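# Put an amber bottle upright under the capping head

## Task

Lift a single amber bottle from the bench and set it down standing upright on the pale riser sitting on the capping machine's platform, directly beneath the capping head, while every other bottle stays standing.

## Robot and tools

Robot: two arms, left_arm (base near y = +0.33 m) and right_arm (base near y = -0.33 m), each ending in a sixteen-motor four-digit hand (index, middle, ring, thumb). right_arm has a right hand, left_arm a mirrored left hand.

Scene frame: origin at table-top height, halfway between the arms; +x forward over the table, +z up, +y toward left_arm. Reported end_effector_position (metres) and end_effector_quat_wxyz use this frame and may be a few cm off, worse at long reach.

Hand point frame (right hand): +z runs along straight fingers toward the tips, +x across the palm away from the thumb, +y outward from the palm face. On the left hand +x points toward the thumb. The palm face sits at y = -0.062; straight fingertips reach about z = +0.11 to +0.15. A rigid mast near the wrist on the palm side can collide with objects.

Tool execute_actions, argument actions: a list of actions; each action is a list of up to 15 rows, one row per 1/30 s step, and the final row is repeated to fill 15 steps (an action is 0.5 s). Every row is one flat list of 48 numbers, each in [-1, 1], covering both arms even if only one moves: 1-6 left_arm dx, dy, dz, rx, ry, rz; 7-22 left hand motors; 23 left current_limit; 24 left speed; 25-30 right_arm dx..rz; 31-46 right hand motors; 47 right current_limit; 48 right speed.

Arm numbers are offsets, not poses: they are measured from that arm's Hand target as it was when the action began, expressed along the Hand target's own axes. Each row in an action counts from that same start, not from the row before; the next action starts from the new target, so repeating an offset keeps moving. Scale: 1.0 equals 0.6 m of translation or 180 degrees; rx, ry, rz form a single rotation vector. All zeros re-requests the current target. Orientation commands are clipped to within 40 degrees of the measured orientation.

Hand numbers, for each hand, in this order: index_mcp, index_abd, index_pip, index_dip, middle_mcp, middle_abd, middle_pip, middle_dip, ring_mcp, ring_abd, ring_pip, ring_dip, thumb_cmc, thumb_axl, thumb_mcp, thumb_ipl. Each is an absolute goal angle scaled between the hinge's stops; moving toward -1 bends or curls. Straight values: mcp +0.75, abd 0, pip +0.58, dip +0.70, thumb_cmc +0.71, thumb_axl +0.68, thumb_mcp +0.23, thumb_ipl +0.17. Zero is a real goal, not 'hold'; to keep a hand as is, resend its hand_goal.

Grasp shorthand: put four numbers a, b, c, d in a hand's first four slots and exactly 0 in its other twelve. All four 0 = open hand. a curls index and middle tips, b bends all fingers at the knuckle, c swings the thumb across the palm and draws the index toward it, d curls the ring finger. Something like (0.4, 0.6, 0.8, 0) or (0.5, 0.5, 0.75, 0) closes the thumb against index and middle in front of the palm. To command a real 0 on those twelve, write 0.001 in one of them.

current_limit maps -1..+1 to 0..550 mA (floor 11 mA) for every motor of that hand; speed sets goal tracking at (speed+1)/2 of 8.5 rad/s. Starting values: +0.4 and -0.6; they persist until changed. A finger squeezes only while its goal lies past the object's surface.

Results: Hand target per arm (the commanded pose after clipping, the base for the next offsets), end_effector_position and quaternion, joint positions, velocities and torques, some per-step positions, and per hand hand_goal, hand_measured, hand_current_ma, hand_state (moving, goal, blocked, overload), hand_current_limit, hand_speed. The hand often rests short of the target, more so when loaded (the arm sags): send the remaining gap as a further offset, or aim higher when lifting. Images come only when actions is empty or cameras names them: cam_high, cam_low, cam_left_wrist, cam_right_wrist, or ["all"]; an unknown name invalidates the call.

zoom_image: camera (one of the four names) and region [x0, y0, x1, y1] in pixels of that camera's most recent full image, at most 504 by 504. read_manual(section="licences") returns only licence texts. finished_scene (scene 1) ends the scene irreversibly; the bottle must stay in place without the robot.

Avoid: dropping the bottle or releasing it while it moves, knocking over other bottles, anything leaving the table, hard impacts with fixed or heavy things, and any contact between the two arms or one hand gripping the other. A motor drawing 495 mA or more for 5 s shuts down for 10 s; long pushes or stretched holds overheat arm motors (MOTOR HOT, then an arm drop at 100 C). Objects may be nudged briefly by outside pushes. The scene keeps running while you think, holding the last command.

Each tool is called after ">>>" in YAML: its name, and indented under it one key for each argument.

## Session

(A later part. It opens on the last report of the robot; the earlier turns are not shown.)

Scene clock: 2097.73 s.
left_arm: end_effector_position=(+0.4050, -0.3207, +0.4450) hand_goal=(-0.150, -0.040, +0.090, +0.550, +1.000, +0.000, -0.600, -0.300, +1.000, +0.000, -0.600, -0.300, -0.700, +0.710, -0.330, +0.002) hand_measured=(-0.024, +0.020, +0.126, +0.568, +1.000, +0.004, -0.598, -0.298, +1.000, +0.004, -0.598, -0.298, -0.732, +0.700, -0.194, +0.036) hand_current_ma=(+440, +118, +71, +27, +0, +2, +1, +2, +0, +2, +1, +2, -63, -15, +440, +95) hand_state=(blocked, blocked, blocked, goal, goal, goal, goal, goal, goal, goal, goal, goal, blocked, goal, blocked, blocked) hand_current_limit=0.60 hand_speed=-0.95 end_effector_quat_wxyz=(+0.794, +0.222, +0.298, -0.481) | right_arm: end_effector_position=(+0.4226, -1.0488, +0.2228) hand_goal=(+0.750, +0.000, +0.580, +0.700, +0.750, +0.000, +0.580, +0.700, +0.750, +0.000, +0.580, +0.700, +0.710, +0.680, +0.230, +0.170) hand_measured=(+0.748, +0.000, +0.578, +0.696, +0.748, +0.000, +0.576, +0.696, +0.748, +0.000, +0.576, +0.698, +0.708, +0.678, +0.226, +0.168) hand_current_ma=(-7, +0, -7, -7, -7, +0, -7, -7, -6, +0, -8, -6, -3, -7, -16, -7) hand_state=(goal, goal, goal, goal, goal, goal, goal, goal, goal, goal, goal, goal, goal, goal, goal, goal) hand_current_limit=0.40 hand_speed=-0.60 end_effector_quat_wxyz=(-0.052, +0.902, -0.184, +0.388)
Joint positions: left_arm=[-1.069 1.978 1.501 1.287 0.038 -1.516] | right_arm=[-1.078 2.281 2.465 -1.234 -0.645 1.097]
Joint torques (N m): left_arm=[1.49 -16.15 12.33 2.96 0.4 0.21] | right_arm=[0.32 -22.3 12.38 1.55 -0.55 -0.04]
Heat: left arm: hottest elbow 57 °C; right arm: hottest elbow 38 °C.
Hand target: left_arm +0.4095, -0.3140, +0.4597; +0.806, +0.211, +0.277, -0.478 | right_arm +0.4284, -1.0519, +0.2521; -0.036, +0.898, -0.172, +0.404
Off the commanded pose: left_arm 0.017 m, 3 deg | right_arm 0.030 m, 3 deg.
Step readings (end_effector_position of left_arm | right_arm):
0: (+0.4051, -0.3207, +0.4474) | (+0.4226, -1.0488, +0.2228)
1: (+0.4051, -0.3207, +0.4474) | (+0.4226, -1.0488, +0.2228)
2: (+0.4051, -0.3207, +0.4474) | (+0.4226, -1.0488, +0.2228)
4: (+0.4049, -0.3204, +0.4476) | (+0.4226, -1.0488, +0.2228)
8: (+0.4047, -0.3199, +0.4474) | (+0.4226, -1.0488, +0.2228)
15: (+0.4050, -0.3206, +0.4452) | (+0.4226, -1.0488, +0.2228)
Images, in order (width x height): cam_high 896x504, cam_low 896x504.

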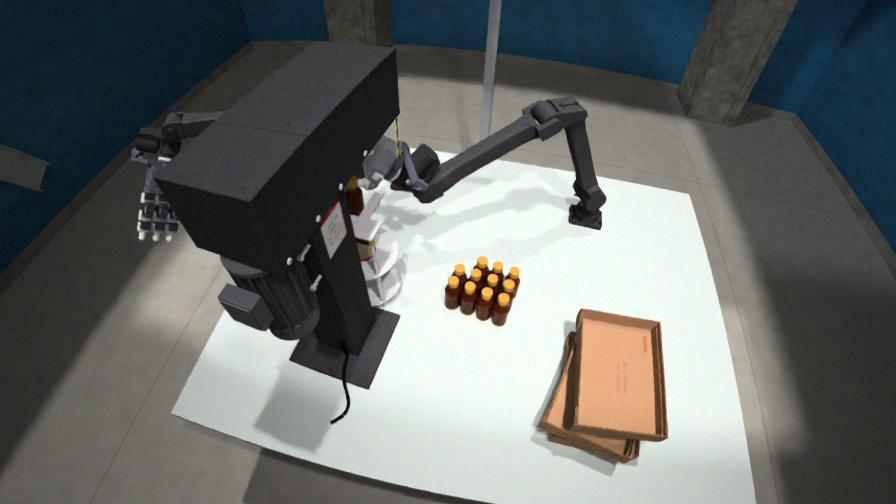

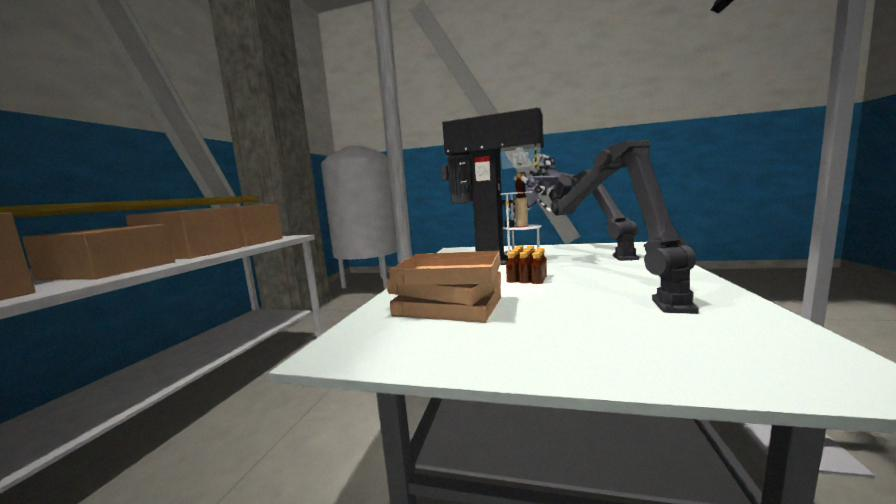

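>>> execute_actions:
  actions:
    - [[0.002,-0.0002,-0.0025,0,0,0,-0.15,-0.04,0.09,0.55,1.0,0.0,-0.6,-0.3,1.0,0.0,-0.6,-0.3,-0.70,0.71,-0.33,0.001,0.6,-0.95,0,0,0,0,0,0,0,0,0,0,0,0,0,0,0,0,0,0,0,0,0,0,0.4,-0.6],[0.004,-0.0005,-0.005,0,0,0,-0.15,-0.04,0.09,0.55,1.0,0.0,-0.6,-0.3,1.0,0.0,-0.6,-0.3,-0.70,0.71,-0.33,0.001,0.6,-0.95,0,0,0,0,0,0,0,0,0,0,0,0,0,0,0,0,0,0,0,0,0,0,0.4,-0.6],[0.0065,-0.0008,-0.0076,0,0,0,-0.15,-0.04,0.09,0.55,1.0,0.0,-0.6,-0.3,1.0,0.0,-0.6,-0.3,-0.70,0.71,-0.33,0.001,0.6,-0.95,0,0,0,0,0,0,0,0,0,0,0,0,0,0,0,0,0,0,0,0,0,0,0.4,-0.6]]
  cameras: ["cam_high","cam_low"]

>>> zoom_image:
  camera: "cam_high"
  region: [335, 165, 395, 225]

>>> zoom_image:
  camera: "cam_low"
  region: [490, 145, 570, 225]

Scene clock: 2103.37 s.
left_arm: end_effector_position=(+0.4051, -0.3205, +0.4424) hand_goal=(-0.150, -0.040, +0.090, +0.550, +1.000, +0.000, -0.600, -0.300, +1.000, +0.000, -0.600, -0.300, -0.700, +0.710, -0.330, +0.002) hand_measured=(-0.024, +0.020, +0.126, +0.568, +1.000, +0.004, -0.598, -0.298, +1.000, +0.004, -0.598, -0.298, -0.732, +0.700, -0.194, +0.036) hand_current_ma=(+440, +118, +71, +27, +0, +2, +1, +2, +0, +2, +1, +2, -63, -15, +440, +95) hand_state=(blocked, blocked, blocked, goal, goal, goal, goal, goal, goal, goal, goal, goal, blocked, goal, blocked, blocked) hand_current_limit=0.60 hand_speed=-0.95 end_effector_quat_wxyz=(+0.795, +0.220, +0.296, -0.482) | right_arm: end_effector_position=(+0.4226, -1.0488, +0.2228) hand_goal=(+0.750, +0.000, +0.580, +0.700, +0.750, +0.000, +0.580, +0.700, +0.750, +0.000, +0.580, +0.700, +0.710, +0.680, +0.230, +0.170) hand_measured=(+0.748, +0.000, +0.578, +0.696, +0.748, +0.000, +0.576, +0.696, +0.748, +0.000, +0.576, +0.698, +0.708, +0.678, +0.226, +0.168) hand_current_ma=(-7, +0, -7, -7, -7, +0, -7, -7, -6, +0, -8, -6, -3, -7, -16, -7) hand_state=(goal, goal, goal, goal, goal, goal, goal, goal, goal, goal, goal, goal, goal, goal, goal, goal) hand_current_limit=0.40 hand_speed=-0.60 end_effector_quat_wxyz=(-0.052, +0.902, -0.184, +0.388)
Joint positions: left_arm=[-1.069 1.985 1.501 1.3 0.038 -1.516] | right_arm=[-1.078 2.281 2.465 -1.234 -0.645 1.097]
Joint torques (N m): left_arm=[1.85 -16.73 11.86 2.91 0.36 0.21] | right_arm=[0.26 -22.24 12.36 1.55 -0.54 -0.04]
Heat: left arm: hottest elbow 56 °C; right arm: hottest elbow 38 °C.
Hand target: left_arm +0.4097, -0.3138, +0.4538; +0.806, +0.211, +0.276, -0.478 | right_arm +0.4284, -1.0519, +0.2521; -0.036, +0.898, -0.172, +0.404
Off the commanded pose: left_arm 0.014 m, 3 deg | right_arm 0.030 m, 3 deg.
Step readings (end_effector_position of left_arm | right_arm):
0: (+0.4050, -0.3206, +0.4451) | (+0.4226, -1.0488, +0.2228)
1: (+0.4050, -0.3206, +0.4451) | (+0.4226, -1.0488, +0.2228)
2: (+0.4050, -0.3206, +0.4451) | (+0.4226, -1.0488, +0.2228)
4: (+0.4049, -0.3204, +0.4450) | (+0.4226, -1.0488, +0.2228)
8: (+0.4047, -0.3199, +0.4447) | (+0.4226, -1.0488, +0.2228)
15: (+0.4049, -0.3207, +0.4424) | (+0.4226, -1.0488, +0.2228)
Images, in order (width x height): cam_high 896x504, cam_low 896x504.

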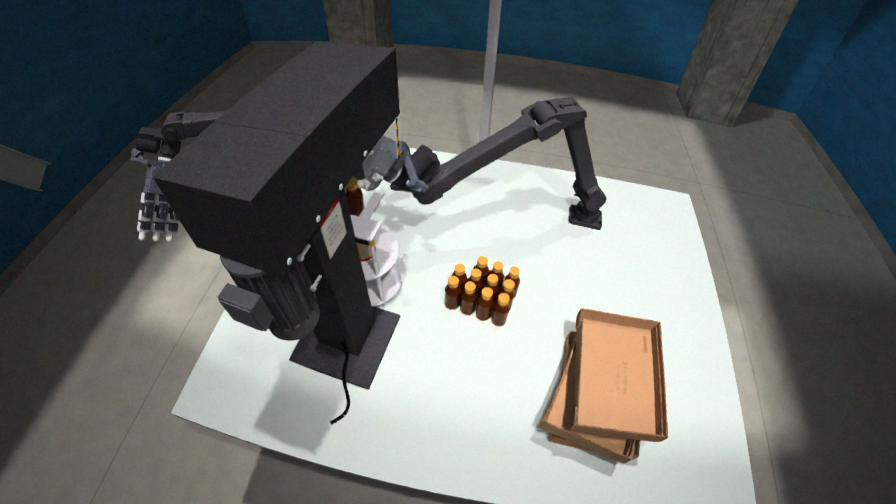

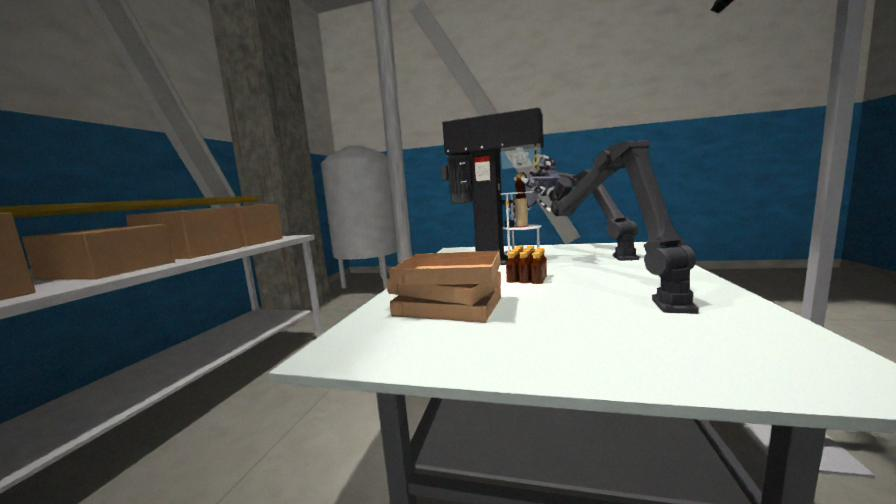

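Scaled by 8.400 from the camera's 896x504 image, which has a finer 1280x720 frame.

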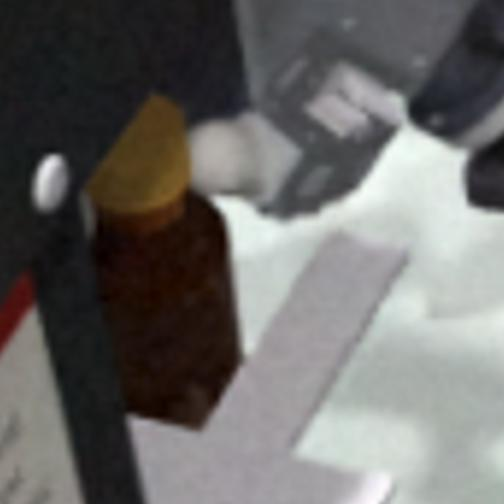

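Scaled by 6.300 from the camera's 896x504 image, which has a finer 1280x720 frame.

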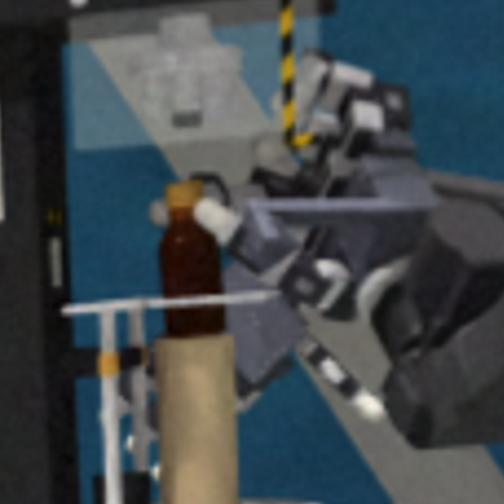

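>>> execute_actions:
  actions:
    - [[0.002,-0.0002,-0.0025,0,0,0,-0.15,-0.04,0.09,0.55,1.0,0.0,-0.6,-0.3,1.0,0.0,-0.6,-0.3,-0.70,0.71,-0.33,0.001,0.6,-0.95,0,0,0,0,0,0,0,0,0,0,0,0,0,0,0,0,0,0,0,0,0,0,0.4,-0.6],[0.004,-0.0005,-0.005,0,0,0,-0.15,-0.04,0.09,0.55,1.0,0.0,-0.6,-0.3,1.0,0.0,-0.6,-0.3,-0.70,0.71,-0.33,0.001,0.6,-0.95,0,0,0,0,0,0,0,0,0,0,0,0,0,0,0,0,0,0,0,0,0,0,0.4,-0.6],[0.0065,-0.0008,-0.0076,0,0,0,-0.15,-0.04,0.09,0.55,1.0,0.0,-0.6,-0.3,1.0,0.0,-0.6,-0.3,-0.70,0.71,-0.33,0.001,0.6,-0.95,0,0,0,0,0,0,0,0,0,0,0,0,0,0,0,0,0,0,0,0,0,0,0.4,-0.6]]
  cameras: ["cam_high","cam_low"]

>>> zoom_image:
  camera: "cam_high"
  region: [335, 165, 395, 225]

>>> zoom_image:
  camera: "cam_low"
  region: [500, 165, 540, 205]

Scene clock: 2108.67 s.
left_arm: end_effector_position=(+0.4046, -0.3196, +0.4420) hand_goal=(-0.150, -0.040, +0.090, +0.550, +1.000, +0.000, -0.600, -0.300, +1.000, +0.000, -0.600, -0.300, -0.700, +0.710, -0.330, +0.002) hand_measured=(-0.024, +0.020, +0.126, +0.568, +1.000, +0.004, -0.598, -0.298, +1.000, +0.004, -0.598, -0.298, -0.732, +0.700, -0.194, +0.036) hand_current_ma=(+440, +118, +71, +27, +0, +2, +1, +2, +0, +2, +1, +2, -63, -15, +440, +95) hand_state=(blocked, blocked, blocked, goal, goal, goal, goal, goal, goal, goal, goal, goal, blocked, goal, blocked, blocked) hand_current_limit=0.60 hand_speed=-0.95 end_effector_quat_wxyz=(+0.797, +0.218, +0.292, -0.483) | right_arm: end_effector_position=(+0.4226, -1.0488, +0.2228) hand_goal=(+0.750, +0.000, +0.580, +0.700, +0.750, +0.000, +0.580, +0.700, +0.750, +0.000, +0.580, +0.700, +0.710, +0.680, +0.230, +0.170) hand_measured=(+0.748, +0.000, +0.578, +0.696, +0.748, +0.000, +0.576, +0.696, +0.748, +0.000, +0.576, +0.698, +0.708, +0.678, +0.226, +0.168) hand_current_ma=(-7, +0, -7, -7, -7, +0, -7, -7, -6, +0, -8, -6, -3, -7, -16, -7) hand_state=(goal, goal, goal, goal, goal, goal, goal, goal, goal, goal, goal, goal, goal, goal, goal, goal) hand_current_limit=0.40 hand_speed=-0.60 end_effector_quat_wxyz=(-0.052, +0.902, -0.184, +0.388)
Joint positions: left_arm=[-1.069 1.989 1.501 1.314 0.039 -1.516] | right_arm=[-1.078 2.281 2.465 -1.234 -0.645 1.097]
Joint torques (N m): left_arm=[1.49 -16.38 11.41 2.82 0.34 0.17] | right_arm=[0.26 -22.3 12.4 1.52 -0.54 -0.05]
Heat: left arm: hottest elbow 56 °C; right arm: hottest elbow 38 °C.
Hand target: left_arm +0.4097, -0.3139, +0.4477; +0.806, +0.211, +0.277, -0.478 | right_arm +0.4284, -1.0519, +0.2521; -0.036, +0.898, -0.172, +0.404
Off the commanded pose: left_arm 0.010 m, 2 deg | right_arm 0.030 m, 3 deg.
Step readings (end_effector_position of left_arm | right_arm):
0: (+0.4051, -0.3205, +0.4424) | (+0.4226, -1.0488, +0.2228)
1: (+0.4051, -0.3205, +0.4424) | (+0.4226, -1.0488, +0.2228)
2: (+0.4051, -0.3205, +0.4424) | (+0.4226, -1.0488, +0.2228)
4: (+0.4050, -0.3203, +0.4425) | (+0.4226, -1.0488, +0.2228)
8: (+0.4048, -0.3198, +0.4419) | (+0.4226, -1.0488, +0.2228)
15: (+0.4046, -0.3196, +0.4420) | (+0.4226, -1.0488, +0.2228)
Images, in order (width x height): cam_high 896x504, cam_low 896x504.

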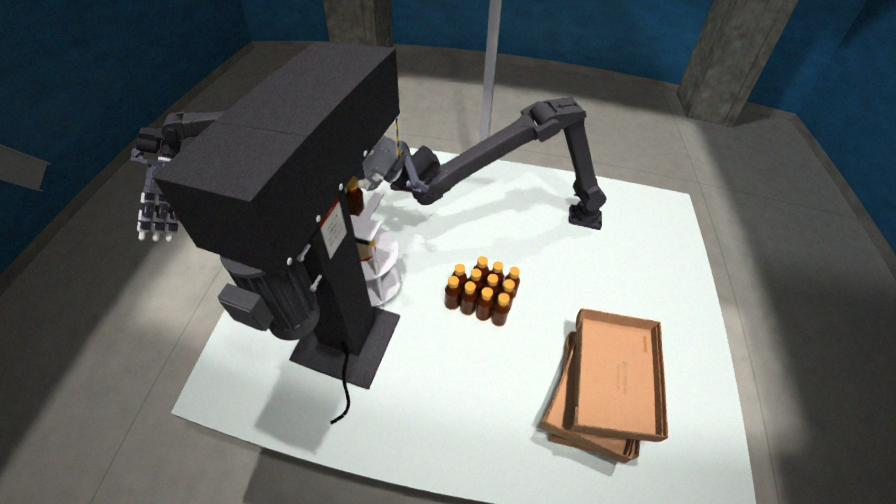

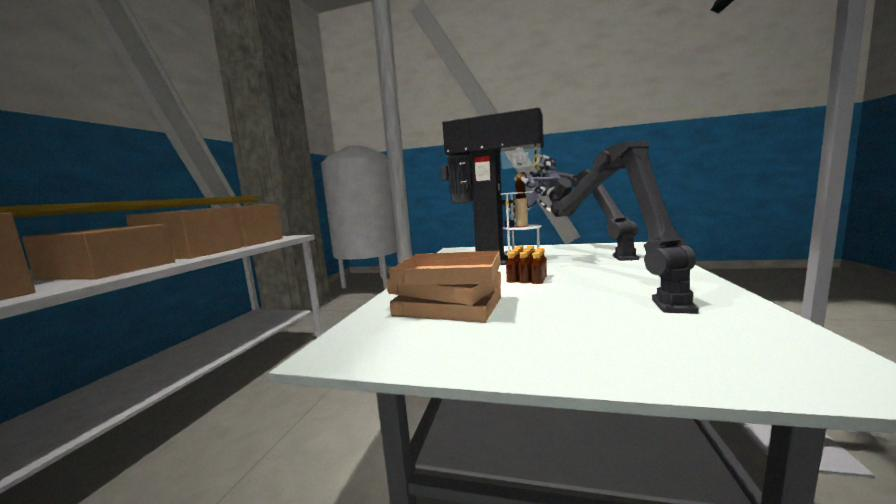

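Scaled by 8.400 from the camera's 896x504 image, which has a finer 1280x720 frame.

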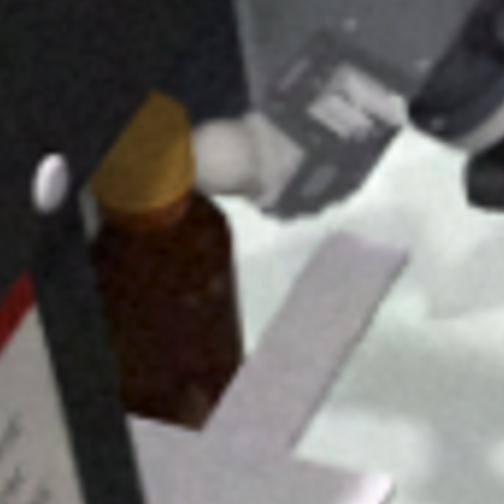

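Scaled by 12.600 from the camera's 896x504 image, which has a finer 1280x720 frame.

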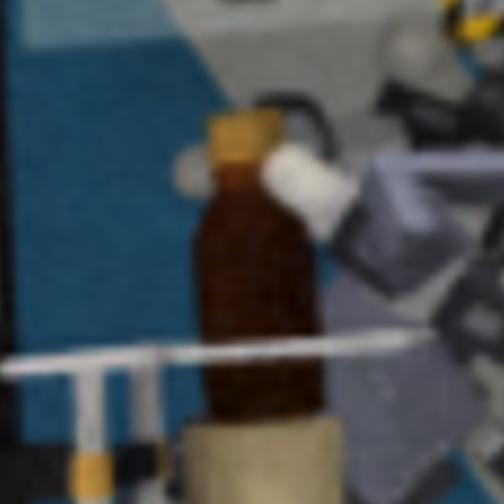

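>>> execute_actions:
  actions:
    - [[0.002,-0.0002,-0.0025,0,0,0,-0.15,-0.04,0.09,0.55,1.0,0.0,-0.6,-0.3,1.0,0.0,-0.6,-0.3,-0.70,0.71,-0.33,0.001,0.6,-0.95,0,0,0,0,0,0,0,0,0,0,0,0,0,0,0,0,0,0,0,0,0,0,0.4,-0.6],[0.004,-0.0005,-0.005,0,0,0,-0.15,-0.04,0.09,0.55,1.0,0.0,-0.6,-0.3,1.0,0.0,-0.6,-0.3,-0.70,0.71,-0.33,0.001,0.6,-0.95,0,0,0,0,0,0,0,0,0,0,0,0,0,0,0,0,0,0,0,0,0,0,0.4,-0.6],[0.0065,-0.0008,-0.0076,0,0,0,-0.15,-0.04,0.09,0.55,1.0,0.0,-0.6,-0.3,1.0,0.0,-0.6,-0.3,-0.70,0.71,-0.33,0.001,0.6,-0.95,0,0,0,0,0,0,0,0,0,0,0,0,0,0,0,0,0,0,0,0,0,0,0.4,-0.6]]
  cameras: ["cam_high","cam_low"]

>>> zoom_image:
  camera: "cam_low"
  region: [500, 165, 540, 205]

Scene clock: 2116.40 s.
left_arm: end_effector_position=(+0.4040, -0.3185, +0.4414) hand_goal=(-0.150, -0.040, +0.090, +0.550, +1.000, +0.000, -0.600, -0.300, +1.000, +0.000, -0.600, -0.300, -0.700, +0.710, -0.330, +0.002) hand_measured=(-0.024, +0.020, +0.126, +0.568, +1.000, +0.004, -0.598, -0.298, +1.000, +0.004, -0.598, -0.298, -0.732, +0.700, -0.194, +0.036) hand_current_ma=(+440, +118, +71, +27, +0, +2, +1, +2, +0, +2, +1, +2, -63, -15, +440, +95) hand_state=(blocked, blocked, blocked, goal, goal, goal, goal, goal, goal, goal, goal, goal, blocked, goal, blocked, blocked) hand_current_limit=0.60 hand_speed=-0.95 end_effector_quat_wxyz=(+0.798, +0.215, +0.288, -0.484) | right_arm: end_effector_position=(+0.4226, -1.0488, +0.2228) hand_goal=(+0.750, +0.000, +0.580, +0.700, +0.750, +0.000, +0.580, +0.700, +0.750, +0.000, +0.580, +0.700, +0.710, +0.680, +0.230, +0.170) hand_measured=(+0.748, +0.000, +0.578, +0.696, +0.748, +0.000, +0.576, +0.696, +0.748, +0.000, +0.576, +0.698, +0.708, +0.678, +0.226, +0.168) hand_current_ma=(-7, +0, -7, -7, -7, +0, -7, -7, -6, +0, -8, -6, -3, -7, -16, -7) hand_state=(goal, goal, goal, goal, goal, goal, goal, goal, goal, goal, goal, goal, goal, goal, goal, goal) hand_current_limit=0.40 hand_speed=-0.60 end_effector_quat_wxyz=(-0.052, +0.902, -0.184, +0.388)
Joint positions: left_arm=[-1.069 1.993 1.501 1.33 0.039 -1.516] | right_arm=[-1.078 2.281 2.465 -1.234 -0.645 1.097]
Joint torques (N m): left_arm=[1.2 -16.26 10.84 2.65 0.35 0.24] | right_arm=[0.32 -22.24 12.37 1.51 -0.54 -0.04]
Heat: left arm: hottest elbow 55 °C; right arm: hottest elbow 38 °C.
Hand target: left_arm +0.4098, -0.3139, +0.4416; +0.806, +0.211, +0.277, -0.478 | right_arm +0.4284, -1.0519, +0.2521; -0.036, +0.898, -0.172, +0.404
Off the commanded pose: left_arm 0.007 m, 2 deg | right_arm 0.030 m, 3 deg.
Step readings (end_effector_position of left_arm | right_arm):
0: (+0.4046, -0.3196, +0.4420) | (+0.4226, -1.0488, +0.2228)
1: (+0.4046, -0.3196, +0.4420) | (+0.4226, -1.0488, +0.2228)
2: (+0.4046, -0.3196, +0.4418) | (+0.4226, -1.0488, +0.2228)
4: (+0.4045, -0.3193, +0.4418) | (+0.4226, -1.0488, +0.2228)
8: (+0.4041, -0.3187, +0.4416) | (+0.4226, -1.0488, +0.2228)
15: (+0.4041, -0.3186, +0.4413) | (+0.4226, -1.0488, +0.2228)
Images, in order (width x height): cam_high 896x504, cam_low 896x504.

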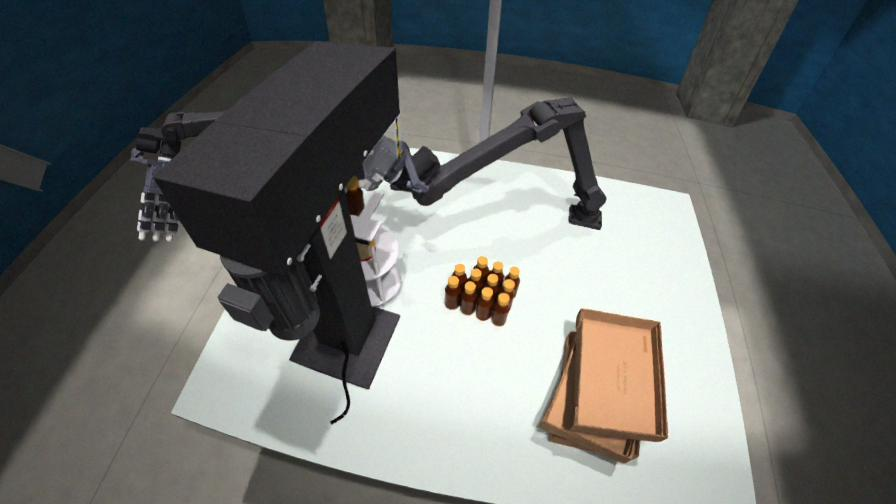

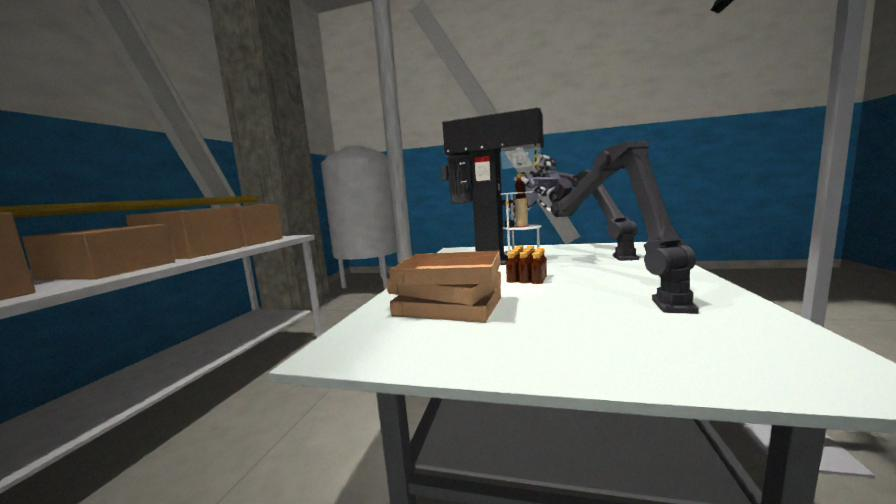

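Scaled by 12.600 from the camera's 896x504 image, which has a finer 1280x720 frame.

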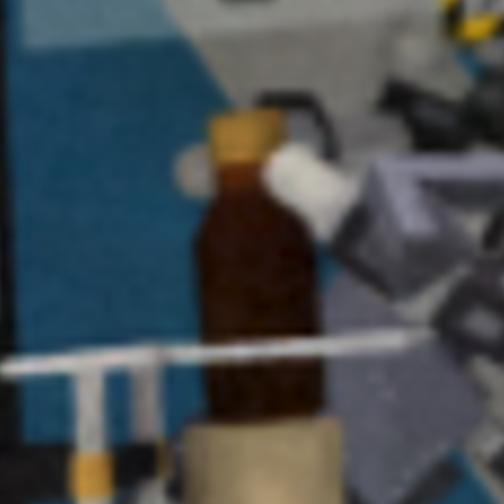

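>>> execute_actions:
  actions:
    - [[0,0,0,0,0,0,-0.08,0.02,0.126,0.568,1.0,0.0,-0.6,-0.3,1.0,0.0,-0.6,-0.3,-0.732,0.70,-0.255,0.036,0.6,-0.97,0,0,0,0,0,0,0,0,0,0,0,0,0,0,0,0,0,0,0,0,0,0,0.4,-0.6]]
    - [[0,0,0,0,0,0,-0.03,0.02,0.126,0.568,1.0,0.0,-0.6,-0.3,1.0,0.0,-0.6,-0.3,-0.732,0.70,-0.20,0.036,0.6,-0.97,0,0,0,0,0,0,0,0,0,0,0,0,0,0,0,0,0,0,0,0,0,0,0.4,-0.6]]
  cameras: ["cam_high","cam_low"]

>>> zoom_image:
  camera: "cam_low"
  region: [500, 165, 540, 205]

>>> zoom_image:
  camera: "cam_high"
  region: [335, 165, 395, 225]

Scene clock: 2131.00 s.
left_arm: end_effector_position=(+0.4036, -0.3185, +0.4417) hand_goal=(-0.030, +0.020, +0.126, +0.568, +1.000, +0.000, -0.600, -0.300, +1.000, +0.000, -0.600, -0.300, -0.732, +0.700, -0.200, +0.036) hand_measured=(-0.032, +0.040, +0.138, +0.576, +1.000, +0.004, -0.598, -0.298, +1.000, +0.004, -0.598, -0.298, -0.734, +0.700, -0.192, +0.048) hand_current_ma=(+1, +26, +14, +8, +0, +2, +1, +2, +0, +2, +1, +2, -1, +0, +16, +20) hand_state=(moving, blocked, moving, goal, goal, goal, goal, goal, goal, goal, goal, goal, goal, goal, moving, goal) hand_current_limit=0.60 hand_speed=-0.97 end_effector_quat_wxyz=(+0.798, +0.216, +0.286, -0.484) | right_arm: end_effector_position=(+0.4226, -1.0488, +0.2228) hand_goal=(+0.750, +0.000, +0.580, +0.700, +0.750, +0.000, +0.580, +0.700, +0.750, +0.000, +0.580, +0.700, +0.710, +0.680, +0.230, +0.170) hand_measured=(+0.748, +0.000, +0.578, +0.696, +0.748, +0.000, +0.576, +0.696, +0.748, +0.000, +0.576, +0.698, +0.708, +0.678, +0.226, +0.168) hand_current_ma=(-7, +0, -7, -7, -7, +0, -7, -7, -6, +0, -8, -6, -3, -7, -16, -7) hand_state=(goal, goal, goal, goal, goal, goal, goal, goal, goal, goal, goal, goal, goal, goal, goal, goal) hand_current_limit=0.40 hand_speed=-0.60 end_effector_quat_wxyz=(-0.052, +0.902, -0.184, +0.388)
Joint positions: left_arm=[-1.069 1.994 1.501 1.332 0.042 -1.516] | right_arm=[-1.078 2.281 2.465 -1.234 -0.645 1.097]
Joint torques (N m): left_arm=[1.49 -15.91 10.84 2.77 0.25 0.18] | right_arm=[0.26 -22.18 12.38 1.51 -0.54 -0.05]
Heat: left arm: hottest elbow 54 °C; right arm: hottest elbow 38 °C.
Hand target: left_arm +0.4098, -0.3139, +0.4415; +0.806, +0.211, +0.277, -0.478 | right_arm +0.4284, -1.0519, +0.2521; -0.036, +0.898, -0.172, +0.404
Off the commanded pose: left_arm 0.008 m, 2 deg | right_arm 0.030 m, 3 deg.
Step readings (end_effector_position of left_arm | right_arm):
0: (+0.4040, -0.3185, +0.4414) | (+0.4226, -1.0488, +0.2228)
1: (+0.4040, -0.3185, +0.4414) | (+0.4226, -1.0488, +0.2228)
2: (+0.4040, -0.3185, +0.4414) | (+0.4226, -1.0488, +0.2228)
4: (+0.4040, -0.3185, +0.4414) | (+0.4226, -1.0488, +0.2228)
8: (+0.4040, -0.3187, +0.4412) | (+0.4226, -1.0488, +0.2228)
15: (+0.4037, -0.3187, +0.4415) | (+0.4226, -1.0488, +0.2228)
16: (+0.4036, -0.3186, +0.4416) | (+0.4226, -1.0488, +0.2228)
17: (+0.4036, -0.3186, +0.4416) | (+0.4226, -1.0488, +0.2228)
19: (+0.4036, -0.3185, +0.4417) | (+0.4226, -1.0488, +0.2228)
23: (+0.4036, -0.3185, +0.4417) | (+0.4226, -1.0488, +0.2228)
30: (+0.4036, -0.3185, +0.4417) | (+0.4226, -1.0488, +0.2228)
Images, in order (width x height): cam_high 896x504, cam_low 896x504.

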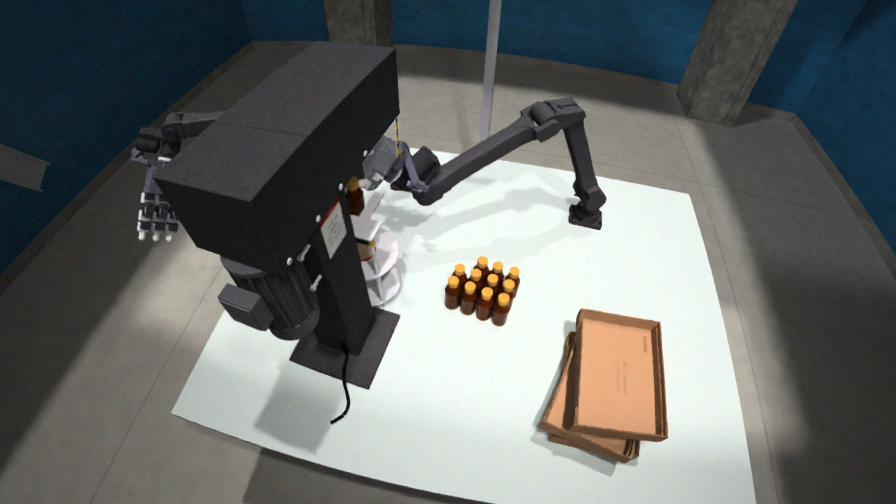

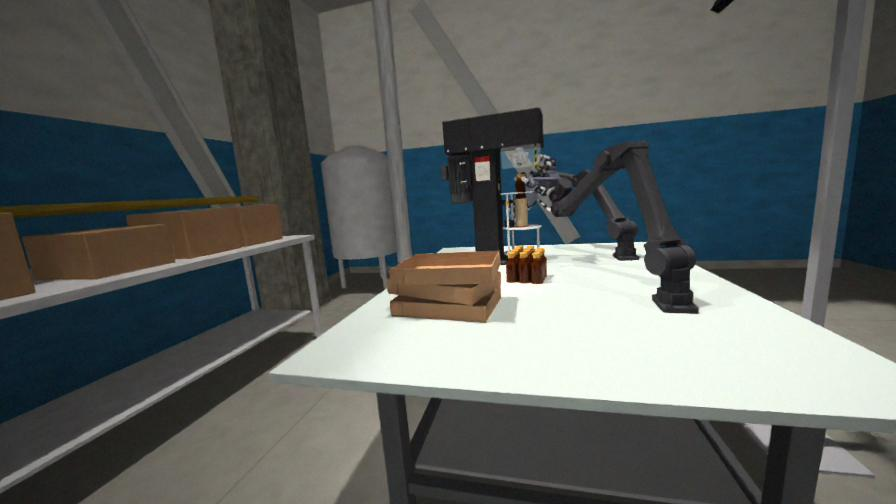

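Scaled by 12.600 from the camera's 896x504 image, which has a finer 1280x720 frame.

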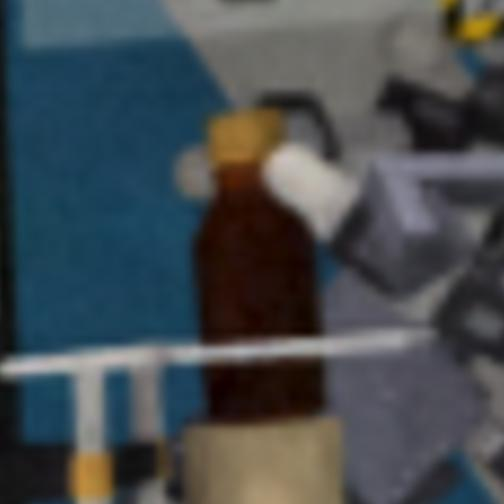

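Scaled by 8.400 from the camera's 896x504 image, which has a finer 1280x720 frame.

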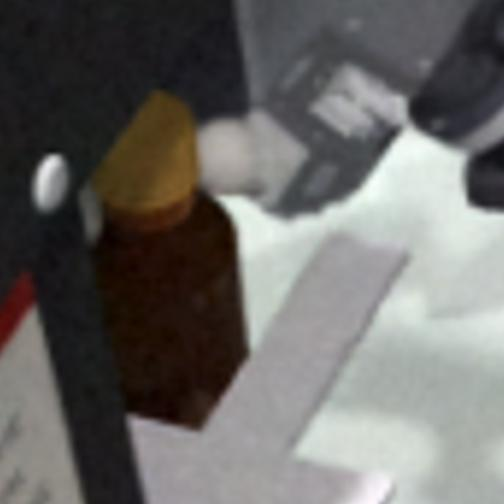

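>>> execute_actions:
  actions:
    - [[0,0,0,0,0,0,0.01,0.03,0.138,0.576,1.0,0.0,-0.6,-0.3,1.0,0.0,-0.6,-0.3,-0.732,0.70,-0.155,0.048,0.6,-0.98,0,0,0,0,0,0,0,0,0,0,0,0,0,0,0,0,0,0,0,0,0,0,0.4,-0.6]]
  cameras: ["cam_high","cam_low"]

>>> zoom_image:
  camera: "cam_low"
  region: [500, 165, 540, 205]

>>> zoom_image:
  camera: "cam_high"
  region: [335, 165, 395, 225]

Scene clock: 2135.43 s.
left_arm: end_effector_position=(+0.4026, -0.3178, +0.4432) hand_goal=(+0.010, +0.030, +0.138, +0.576, +1.000, +0.000, -0.600, -0.300, +1.000, +0.000, -0.600, -0.300, -0.732, +0.700, -0.154, +0.048) hand_measured=(+0.008, +0.046, +0.136, +0.576, +1.000, +0.004, -0.598, -0.298, +1.000, +0.004, -0.598, -0.298, -0.728, +0.700, -0.154, +0.046) hand_current_ma=(-2, +18, -2, +0, +0, +2, +1, +2, +0, +2, +1, +2, +2, +0, +0, -2) hand_state=(goal, goal, goal, goal, goal, goal, goal, goal, goal, goal, goal, goal, goal, goal, goal, goal) hand_current_limit=0.60 hand_speed=-0.98 end_effector_quat_wxyz=(+0.799, +0.215, +0.283, -0.485) | right_arm: end_effector_position=(+0.4226, -1.0488, +0.2228) hand_goal=(+0.750, +0.000, +0.580, +0.700, +0.750, +0.000, +0.580, +0.700, +0.750, +0.000, +0.580, +0.700, +0.710, +0.680, +0.230, +0.170) hand_measured=(+0.748, +0.000, +0.578, +0.696, +0.748, +0.000, +0.576, +0.696, +0.748, +0.000, +0.576, +0.698, +0.708, +0.678, +0.226, +0.168) hand_current_ma=(-7, +0, -7, -7, -7, +0, -7, -7, -6, +0, -8, -6, -3, -7, -16, -7) hand_state=(goal, goal, goal, goal, goal, goal, goal, goal, goal, goal, goal, goal, goal, goal, goal, goal) hand_current_limit=0.40 hand_speed=-0.60 end_effector_quat_wxyz=(-0.052, +0.902, -0.184, +0.388)
Joint positions: left_arm=[-1.069 1.994 1.501 1.339 0.045 -1.516] | right_arm=[-1.078 2.281 2.465 -1.234 -0.645 1.097]
Joint torques (N m): left_arm=[1.55 -15.85 10.92 2.29 0.13 0.22] | right_arm=[0.21 -22.3 12.37 1.57 -0.54 -0.04]
Heat: left arm: hottest elbow 53 °C; right arm: hottest elbow 38 °C.
Hand target: left_arm +0.4097, -0.3139, +0.4416; +0.806, +0.211, +0.277, -0.478 | right_arm +0.4284, -1.0519, +0.2521; -0.036, +0.898, -0.172, +0.404
Off the commanded pose: left_arm 0.008 m, 1 deg | right_arm 0.030 m, 3 deg.
Step readings (end_effector_position of left_arm | right_arm):
0: (+0.4036, -0.3185, +0.4417) | (+0.4226, -1.0488, +0.2228)
1: (+0.4036, -0.3185, +0.4417) | (+0.4226, -1.0488, +0.2228)
2: (+0.4036, -0.3185, +0.4417) | (+0.4226, -1.0488, +0.2228)
4: (+0.4036, -0.3186, +0.4417) | (+0.4226, -1.0488, +0.2228)
8: (+0.4035, -0.3186, +0.4417) | (+0.4226, -1.0488, +0.2228)
15: (+0.4030, -0.3182, +0.4426) | (+0.4226, -1.0488, +0.2228)
Images, in order (width x height): cam_high 896x504, cam_low 896x504.

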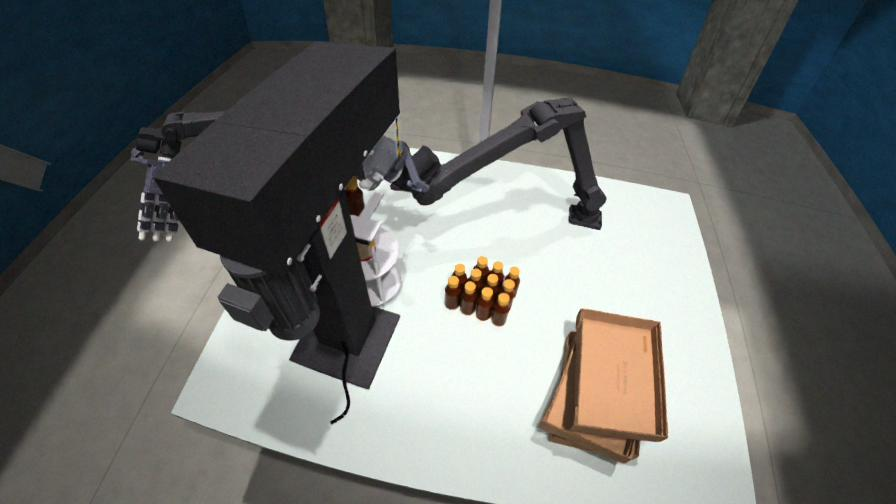

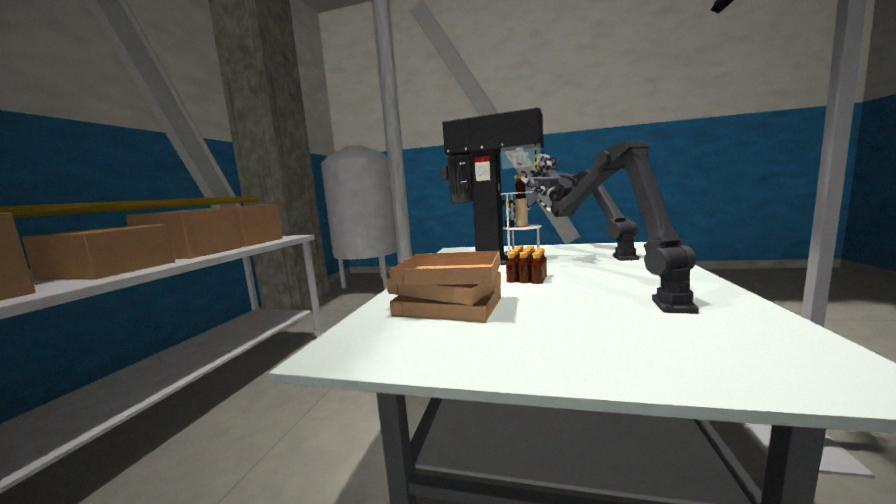

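Scaled by 12.600 from the camera's 896x504 image, which has a finer 1280x720 frame.

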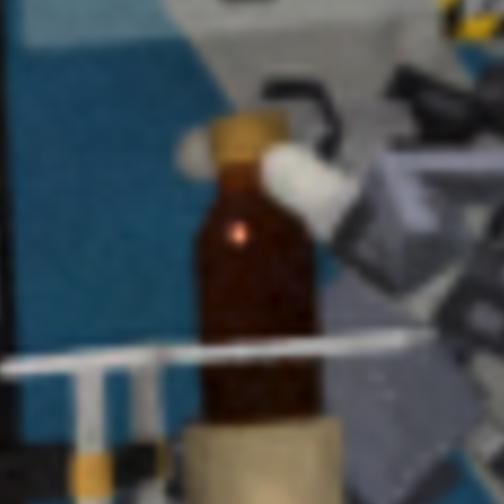

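Scaled by 8.400 from the camera's 896x504 image, which has a finer 1280x720 frame.

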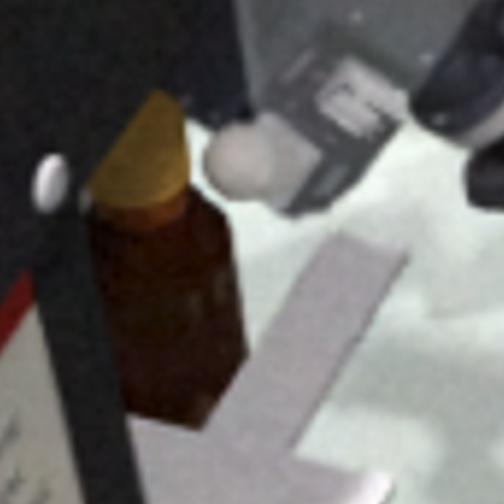

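>>> execute_actions:
  actions:
    - [[0,0,0,0,0,0,0.12,0.03,0.138,0.576,1.0,0.0,-0.6,-0.3,1.0,0.0,-0.6,-0.3,-0.732,0.70,-0.11,0.048,0.6,-0.95,0,0,0,0,0,0,0,0,0,0,0,0,0,0,0,0,0,0,0,0,0,0,0.4,-0.6]]
    - [[0,0,0,0,0,0,0.35,0.03,0.138,0.576,1.0,0.0,-0.6,-0.3,1.0,0.0,-0.6,-0.3,-0.732,0.70,-0.05,0.048,0.6,-0.92,0,0,0,0,0,0,0,0,0,0,0,0,0,0,0,0,0,0,0,0,0,0,0.4,-0.6]]
  cameras: ["cam_high","cam_low"]

>>> zoom_image:
  camera: "cam_low"
  region: [490, 145, 570, 225]

>>> zoom_image:
  camera: "cam_high"
  region: [335, 155, 405, 225]

Scene clock: 2154.37 s.
left_arm: end_effector_position=(+0.4026, -0.3178, +0.4432) hand_goal=(+0.350, +0.030, +0.138, +0.576, +1.000, +0.000, -0.600, -0.300, +1.000, +0.000, -0.600, -0.300, -0.732, +0.700, -0.050, +0.048) hand_measured=(+0.340, +0.040, +0.136, +0.576, +1.000, +0.004, -0.598, -0.298, +1.000, +0.004, -0.598, -0.298, -0.728, +0.700, -0.050, +0.046) hand_current_ma=(-12, +10, -2, +0, +0, +2, +1, +2, +0, +2, +1, +2, +3, +0, +0, -1) hand_state=(goal, goal, goal, goal, goal, goal, goal, goal, goal, goal, goal, goal, goal, goal, goal, goal) hand_current_limit=0.60 hand_speed=-0.92 end_effector_quat_wxyz=(+0.799, +0.215, +0.283, -0.485) | right_arm: end_effector_position=(+0.4226, -1.0488, +0.2228) hand_goal=(+0.750, +0.000, +0.580, +0.700, +0.750, +0.000, +0.580, +0.700, +0.750, +0.000, +0.580, +0.700, +0.710, +0.680, +0.230, +0.170) hand_measured=(+0.748, +0.000, +0.578, +0.696, +0.748, +0.000, +0.576, +0.696, +0.748, +0.000, +0.576, +0.698, +0.708, +0.678, +0.226, +0.168) hand_current_ma=(-7, +0, -7, -7, -7, +0, -7, -7, -6, +0, -8, -6, -3, -7, -16, -7) hand_state=(goal, goal, goal, goal, goal, goal, goal, goal, goal, goal, goal, goal, goal, goal, goal, goal) hand_current_limit=0.40 hand_speed=-0.60 end_effector_quat_wxyz=(-0.052, +0.902, -0.184, +0.388)
Joint positions: left_arm=[-1.069 1.994 1.501 1.339 0.045 -1.516] | right_arm=[-1.078 2.281 2.465 -1.234 -0.645 1.097]
Joint torques (N m): left_arm=[1.61 -15.97 10.78 2.36 0.1 0.19] | right_arm=[0.32 -22.3 12.38 1.54 -0.54 -0.05]
Heat: left arm: hottest elbow 52 °C; right arm: hottest elbow 38 °C.
Hand target: left_arm +0.4096, -0.3140, +0.4416; +0.806, +0.211, +0.277, -0.478 | right_arm +0.4284, -1.0519, +0.2521; -0.036, +0.898, -0.172, +0.404
Off the commanded pose: left_arm 0.008 m, 1 deg | right_arm 0.030 m, 3 deg.
Step readings (end_effector_position of left_arm | right_arm):
0: (+0.4026, -0.3178, +0.4432) | (+0.4226, -1.0488, +0.2228)
1: (+0.4026, -0.3178, +0.4432) | (+0.4226, -1.0488, +0.2228)
2: (+0.4026, -0.3178, +0.4432) | (+0.4226, -1.0488, +0.2228)
4: (+0.4026, -0.3178, +0.4432) | (+0.4226, -1.0488, +0.2228)
8: (+0.4026, -0.3178, +0.4432) | (+0.4226, -1.0488, +0.2228)
15: (+0.4026, -0.3178, +0.4432) | (+0.4226, -1.0488, +0.2228)
16: (+0.4026, -0.3178, +0.4432) | (+0.4226, -1.0488, +0.2228)
17: (+0.4026, -0.3178, +0.4432) | (+0.4226, -1.0488, +0.2228)
19: (+0.4026, -0.3178, +0.4432) | (+0.4226, -1.0488, +0.2228)
23: (+0.4026, -0.3178, +0.4432) | (+0.4226, -1.0488, +0.2228)
30: (+0.4026, -0.3178, +0.4432) | (+0.4226, -1.0488, +0.2228)
Images, in order (width x height): cam_high 896x504, cam_low 896x504.

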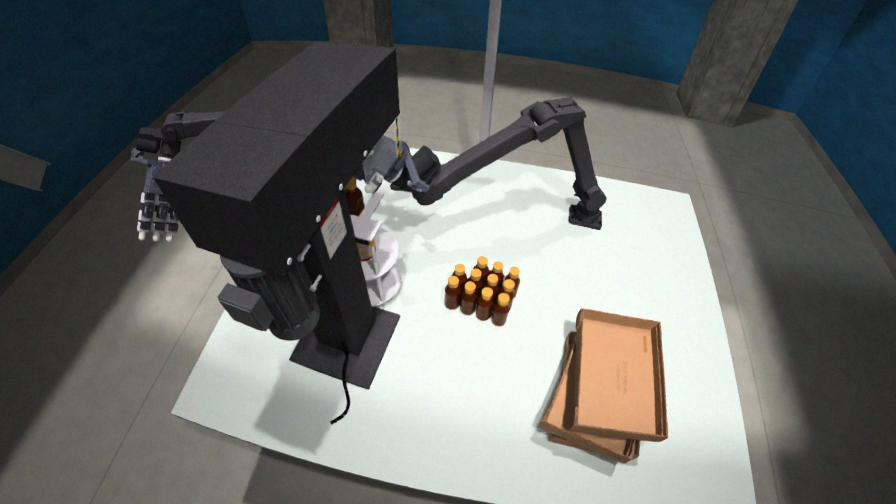

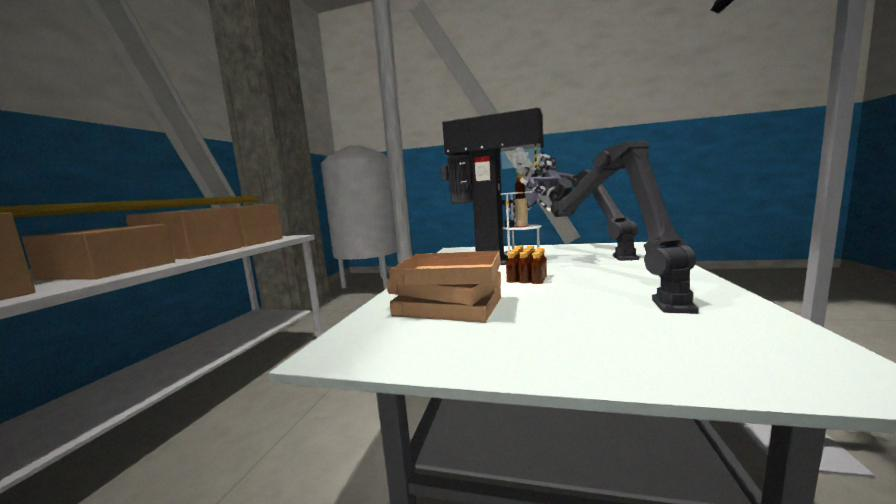

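Scaled by 6.300 from the camera's 896x504 image, which has a finer 1280x720 frame.

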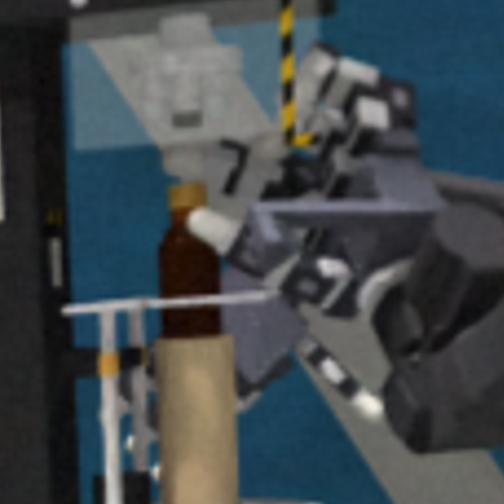

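Scaled by 7.200 from the camera's 896x504 image, which has a finer 1280x720 frame.

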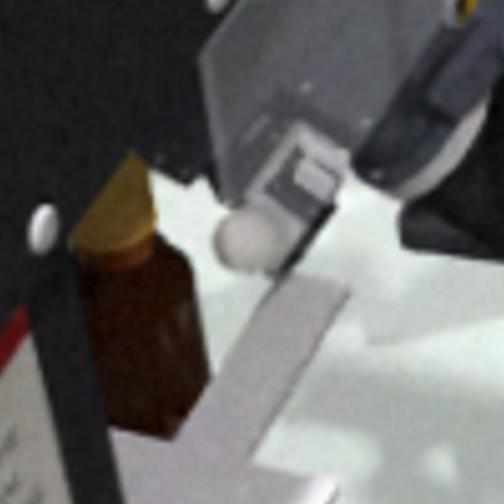

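>>> execute_actions:
  actions:
    - [[-0.0065,-0.0148,-0.0041,0,0,0,0.35,0.03,0.138,0.576,1.0,0.0,-0.6,-0.3,1.0,0.0,-0.6,-0.3,-0.732,0.70,-0.05,0.048,0.4,-0.92,0,0,0,0,0,0,0,0,0,0,0,0,0,0,0,0,0,0,0,0,0,0,0.4,-0.6],[-0.013,-0.0296,-0.0081,0,0,0,0.35,0.03,0.138,0.576,1.0,0.0,-0.6,-0.3,1.0,0.0,-0.6,-0.3,-0.732,0.70,-0.05,0.048,0.4,-0.92,0,0,0,0,0,0,0,0,0,0,0,0,0,0,0,0,0,0,0,0,0,0,0.4,-0.6],[-0.0195,-0.0444,-0.0122,0,0,0,0.35,0.03,0.138,0.576,1.0,0.0,-0.6,-0.3,1.0,0.0,-0.6,-0.3,-0.732,0.70,-0.05,0.048,0.4,-0.92,0,0,0,0,0,0,0,0,0,0,0,0,0,0,0,0,0,0,0,0,0,0,0.4,-0.6]]
  cameras: ["cam_high","cam_low"]

>>> zoom_image:
  camera: "cam_low"
  region: [490, 145, 570, 225]

>>> zoom_image:
  camera: "cam_high"
  region: [335, 155, 405, 225]

Scene clock: 2160.97 s.
left_arm: end_effector_position=(+0.3853, -0.3198, +0.4312) hand_goal=(+0.350, +0.030, +0.138, +0.576, +1.000, +0.000, -0.600, -0.300, +1.000, +0.000, -0.600, -0.300, -0.732, +0.700, -0.050, +0.048) hand_measured=(+0.342, +0.040, +0.136, +0.576, +1.000, +0.004, -0.598, -0.298, +1.000, +0.004, -0.598, -0.298, -0.728, +0.700, -0.050, +0.046) hand_current_ma=(-10, +9, -2, +0, +0, +2, +1, +2, +0, +2, +1, +2, +3, +0, +0, -1) hand_state=(goal, goal, goal, goal, goal, goal, goal, goal, goal, goal, goal, goal, goal, goal, goal, goal) hand_current_limit=0.40 hand_speed=-0.92 end_effector_quat_wxyz=(+0.800, +0.217, +0.288, -0.479) | right_arm: end_effector_position=(+0.4226, -1.0488, +0.2228) hand_goal=(+0.750, +0.000, +0.580, +0.700, +0.750, +0.000, +0.580, +0.700, +0.750, +0.000, +0.580, +0.700, +0.710, +0.680, +0.230, +0.170) hand_measured=(+0.748, +0.000, +0.578, +0.696, +0.748, +0.000, +0.576, +0.696, +0.748, +0.000, +0.576, +0.698, +0.708, +0.678, +0.226, +0.168) hand_current_ma=(-7, +0, -7, -7, -7, +0, -7, -7, -6, +0, -8, -6, -3, -7, -16, -7) hand_state=(goal, goal, goal, goal, goal, goal, goal, goal, goal, goal, goal, goal, goal, goal, goal, goal) hand_current_limit=0.40 hand_speed=-0.60 end_effector_quat_wxyz=(-0.052, +0.902, -0.184, +0.388)
Joint positions: left_arm=[-1.098 1.991 1.467 1.358 0.018 -1.486] | right_arm=[-1.078 2.281 2.465 -1.234 -0.645 1.097]
Joint torques (N m): left_arm=[0.09 -18.43 9.73 2.39 0.04 0.18] | right_arm=[0.15 -22.24 12.38 1.54 -0.54 -0.04]
Heat: left arm: hottest elbow 52 °C; right arm: hottest elbow 38 °C.
Hand target: left_arm +0.3797, -0.3139, +0.4417; +0.806, +0.211, +0.277, -0.478 | right_arm +0.4284, -1.0519, +0.2521; -0.036, +0.898, -0.172, +0.404
Off the commanded pose: left_arm 0.013 m, 2 deg | right_arm 0.030 m, 3 deg.
Step readings (end_effector_position of left_arm | right_arm):
0: (+0.4026, -0.3178, +0.4432) | (+0.4226, -1.0488, +0.2228)
1: (+0.4026, -0.3178, +0.4432) | (+0.4226, -1.0488, +0.2228)
2: (+0.4027, -0.3175, +0.4434) | (+0.4226, -1.0488, +0.2228)
4: (+0.4030, -0.3158, +0.4424) | (+0.4226, -1.0488, +0.2228)
8: (+0.3997, -0.3133, +0.4369) | (+0.4226, -1.0488, +0.2228)
15: (+0.3885, -0.3181, +0.4316) | (+0.4226, -1.0488, +0.2228)
Images, in order (width x height): cam_high 896x504, cam_low 896x504.

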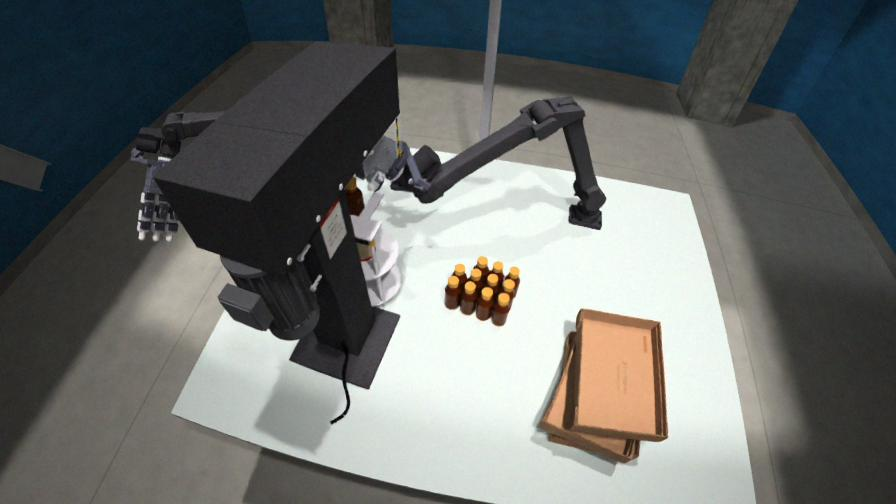

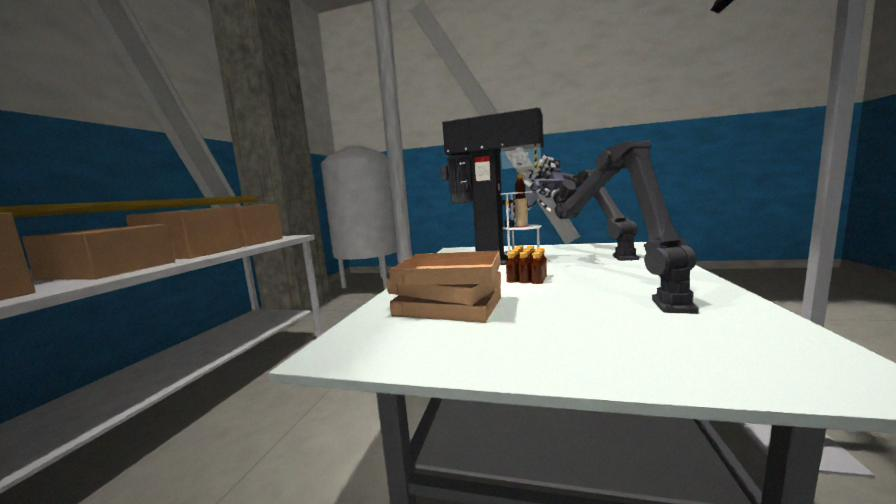

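Scaled by 6.300 from the camera's 896x504 image, which has a finer 1280x720 frame.

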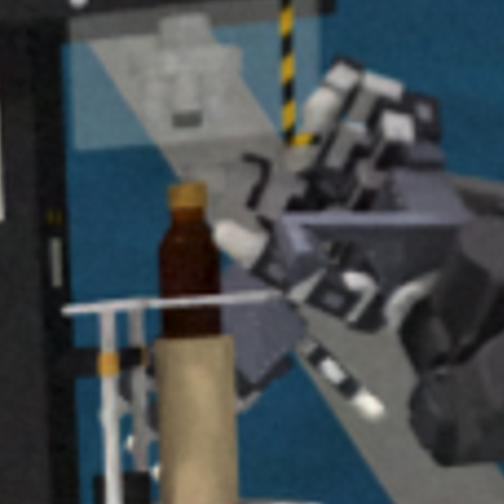

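Scaled by 7.200 from the camera's 896x504 image, which has a finer 1280x720 frame.

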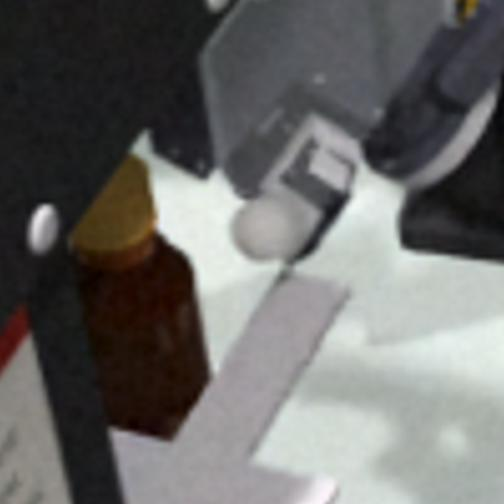

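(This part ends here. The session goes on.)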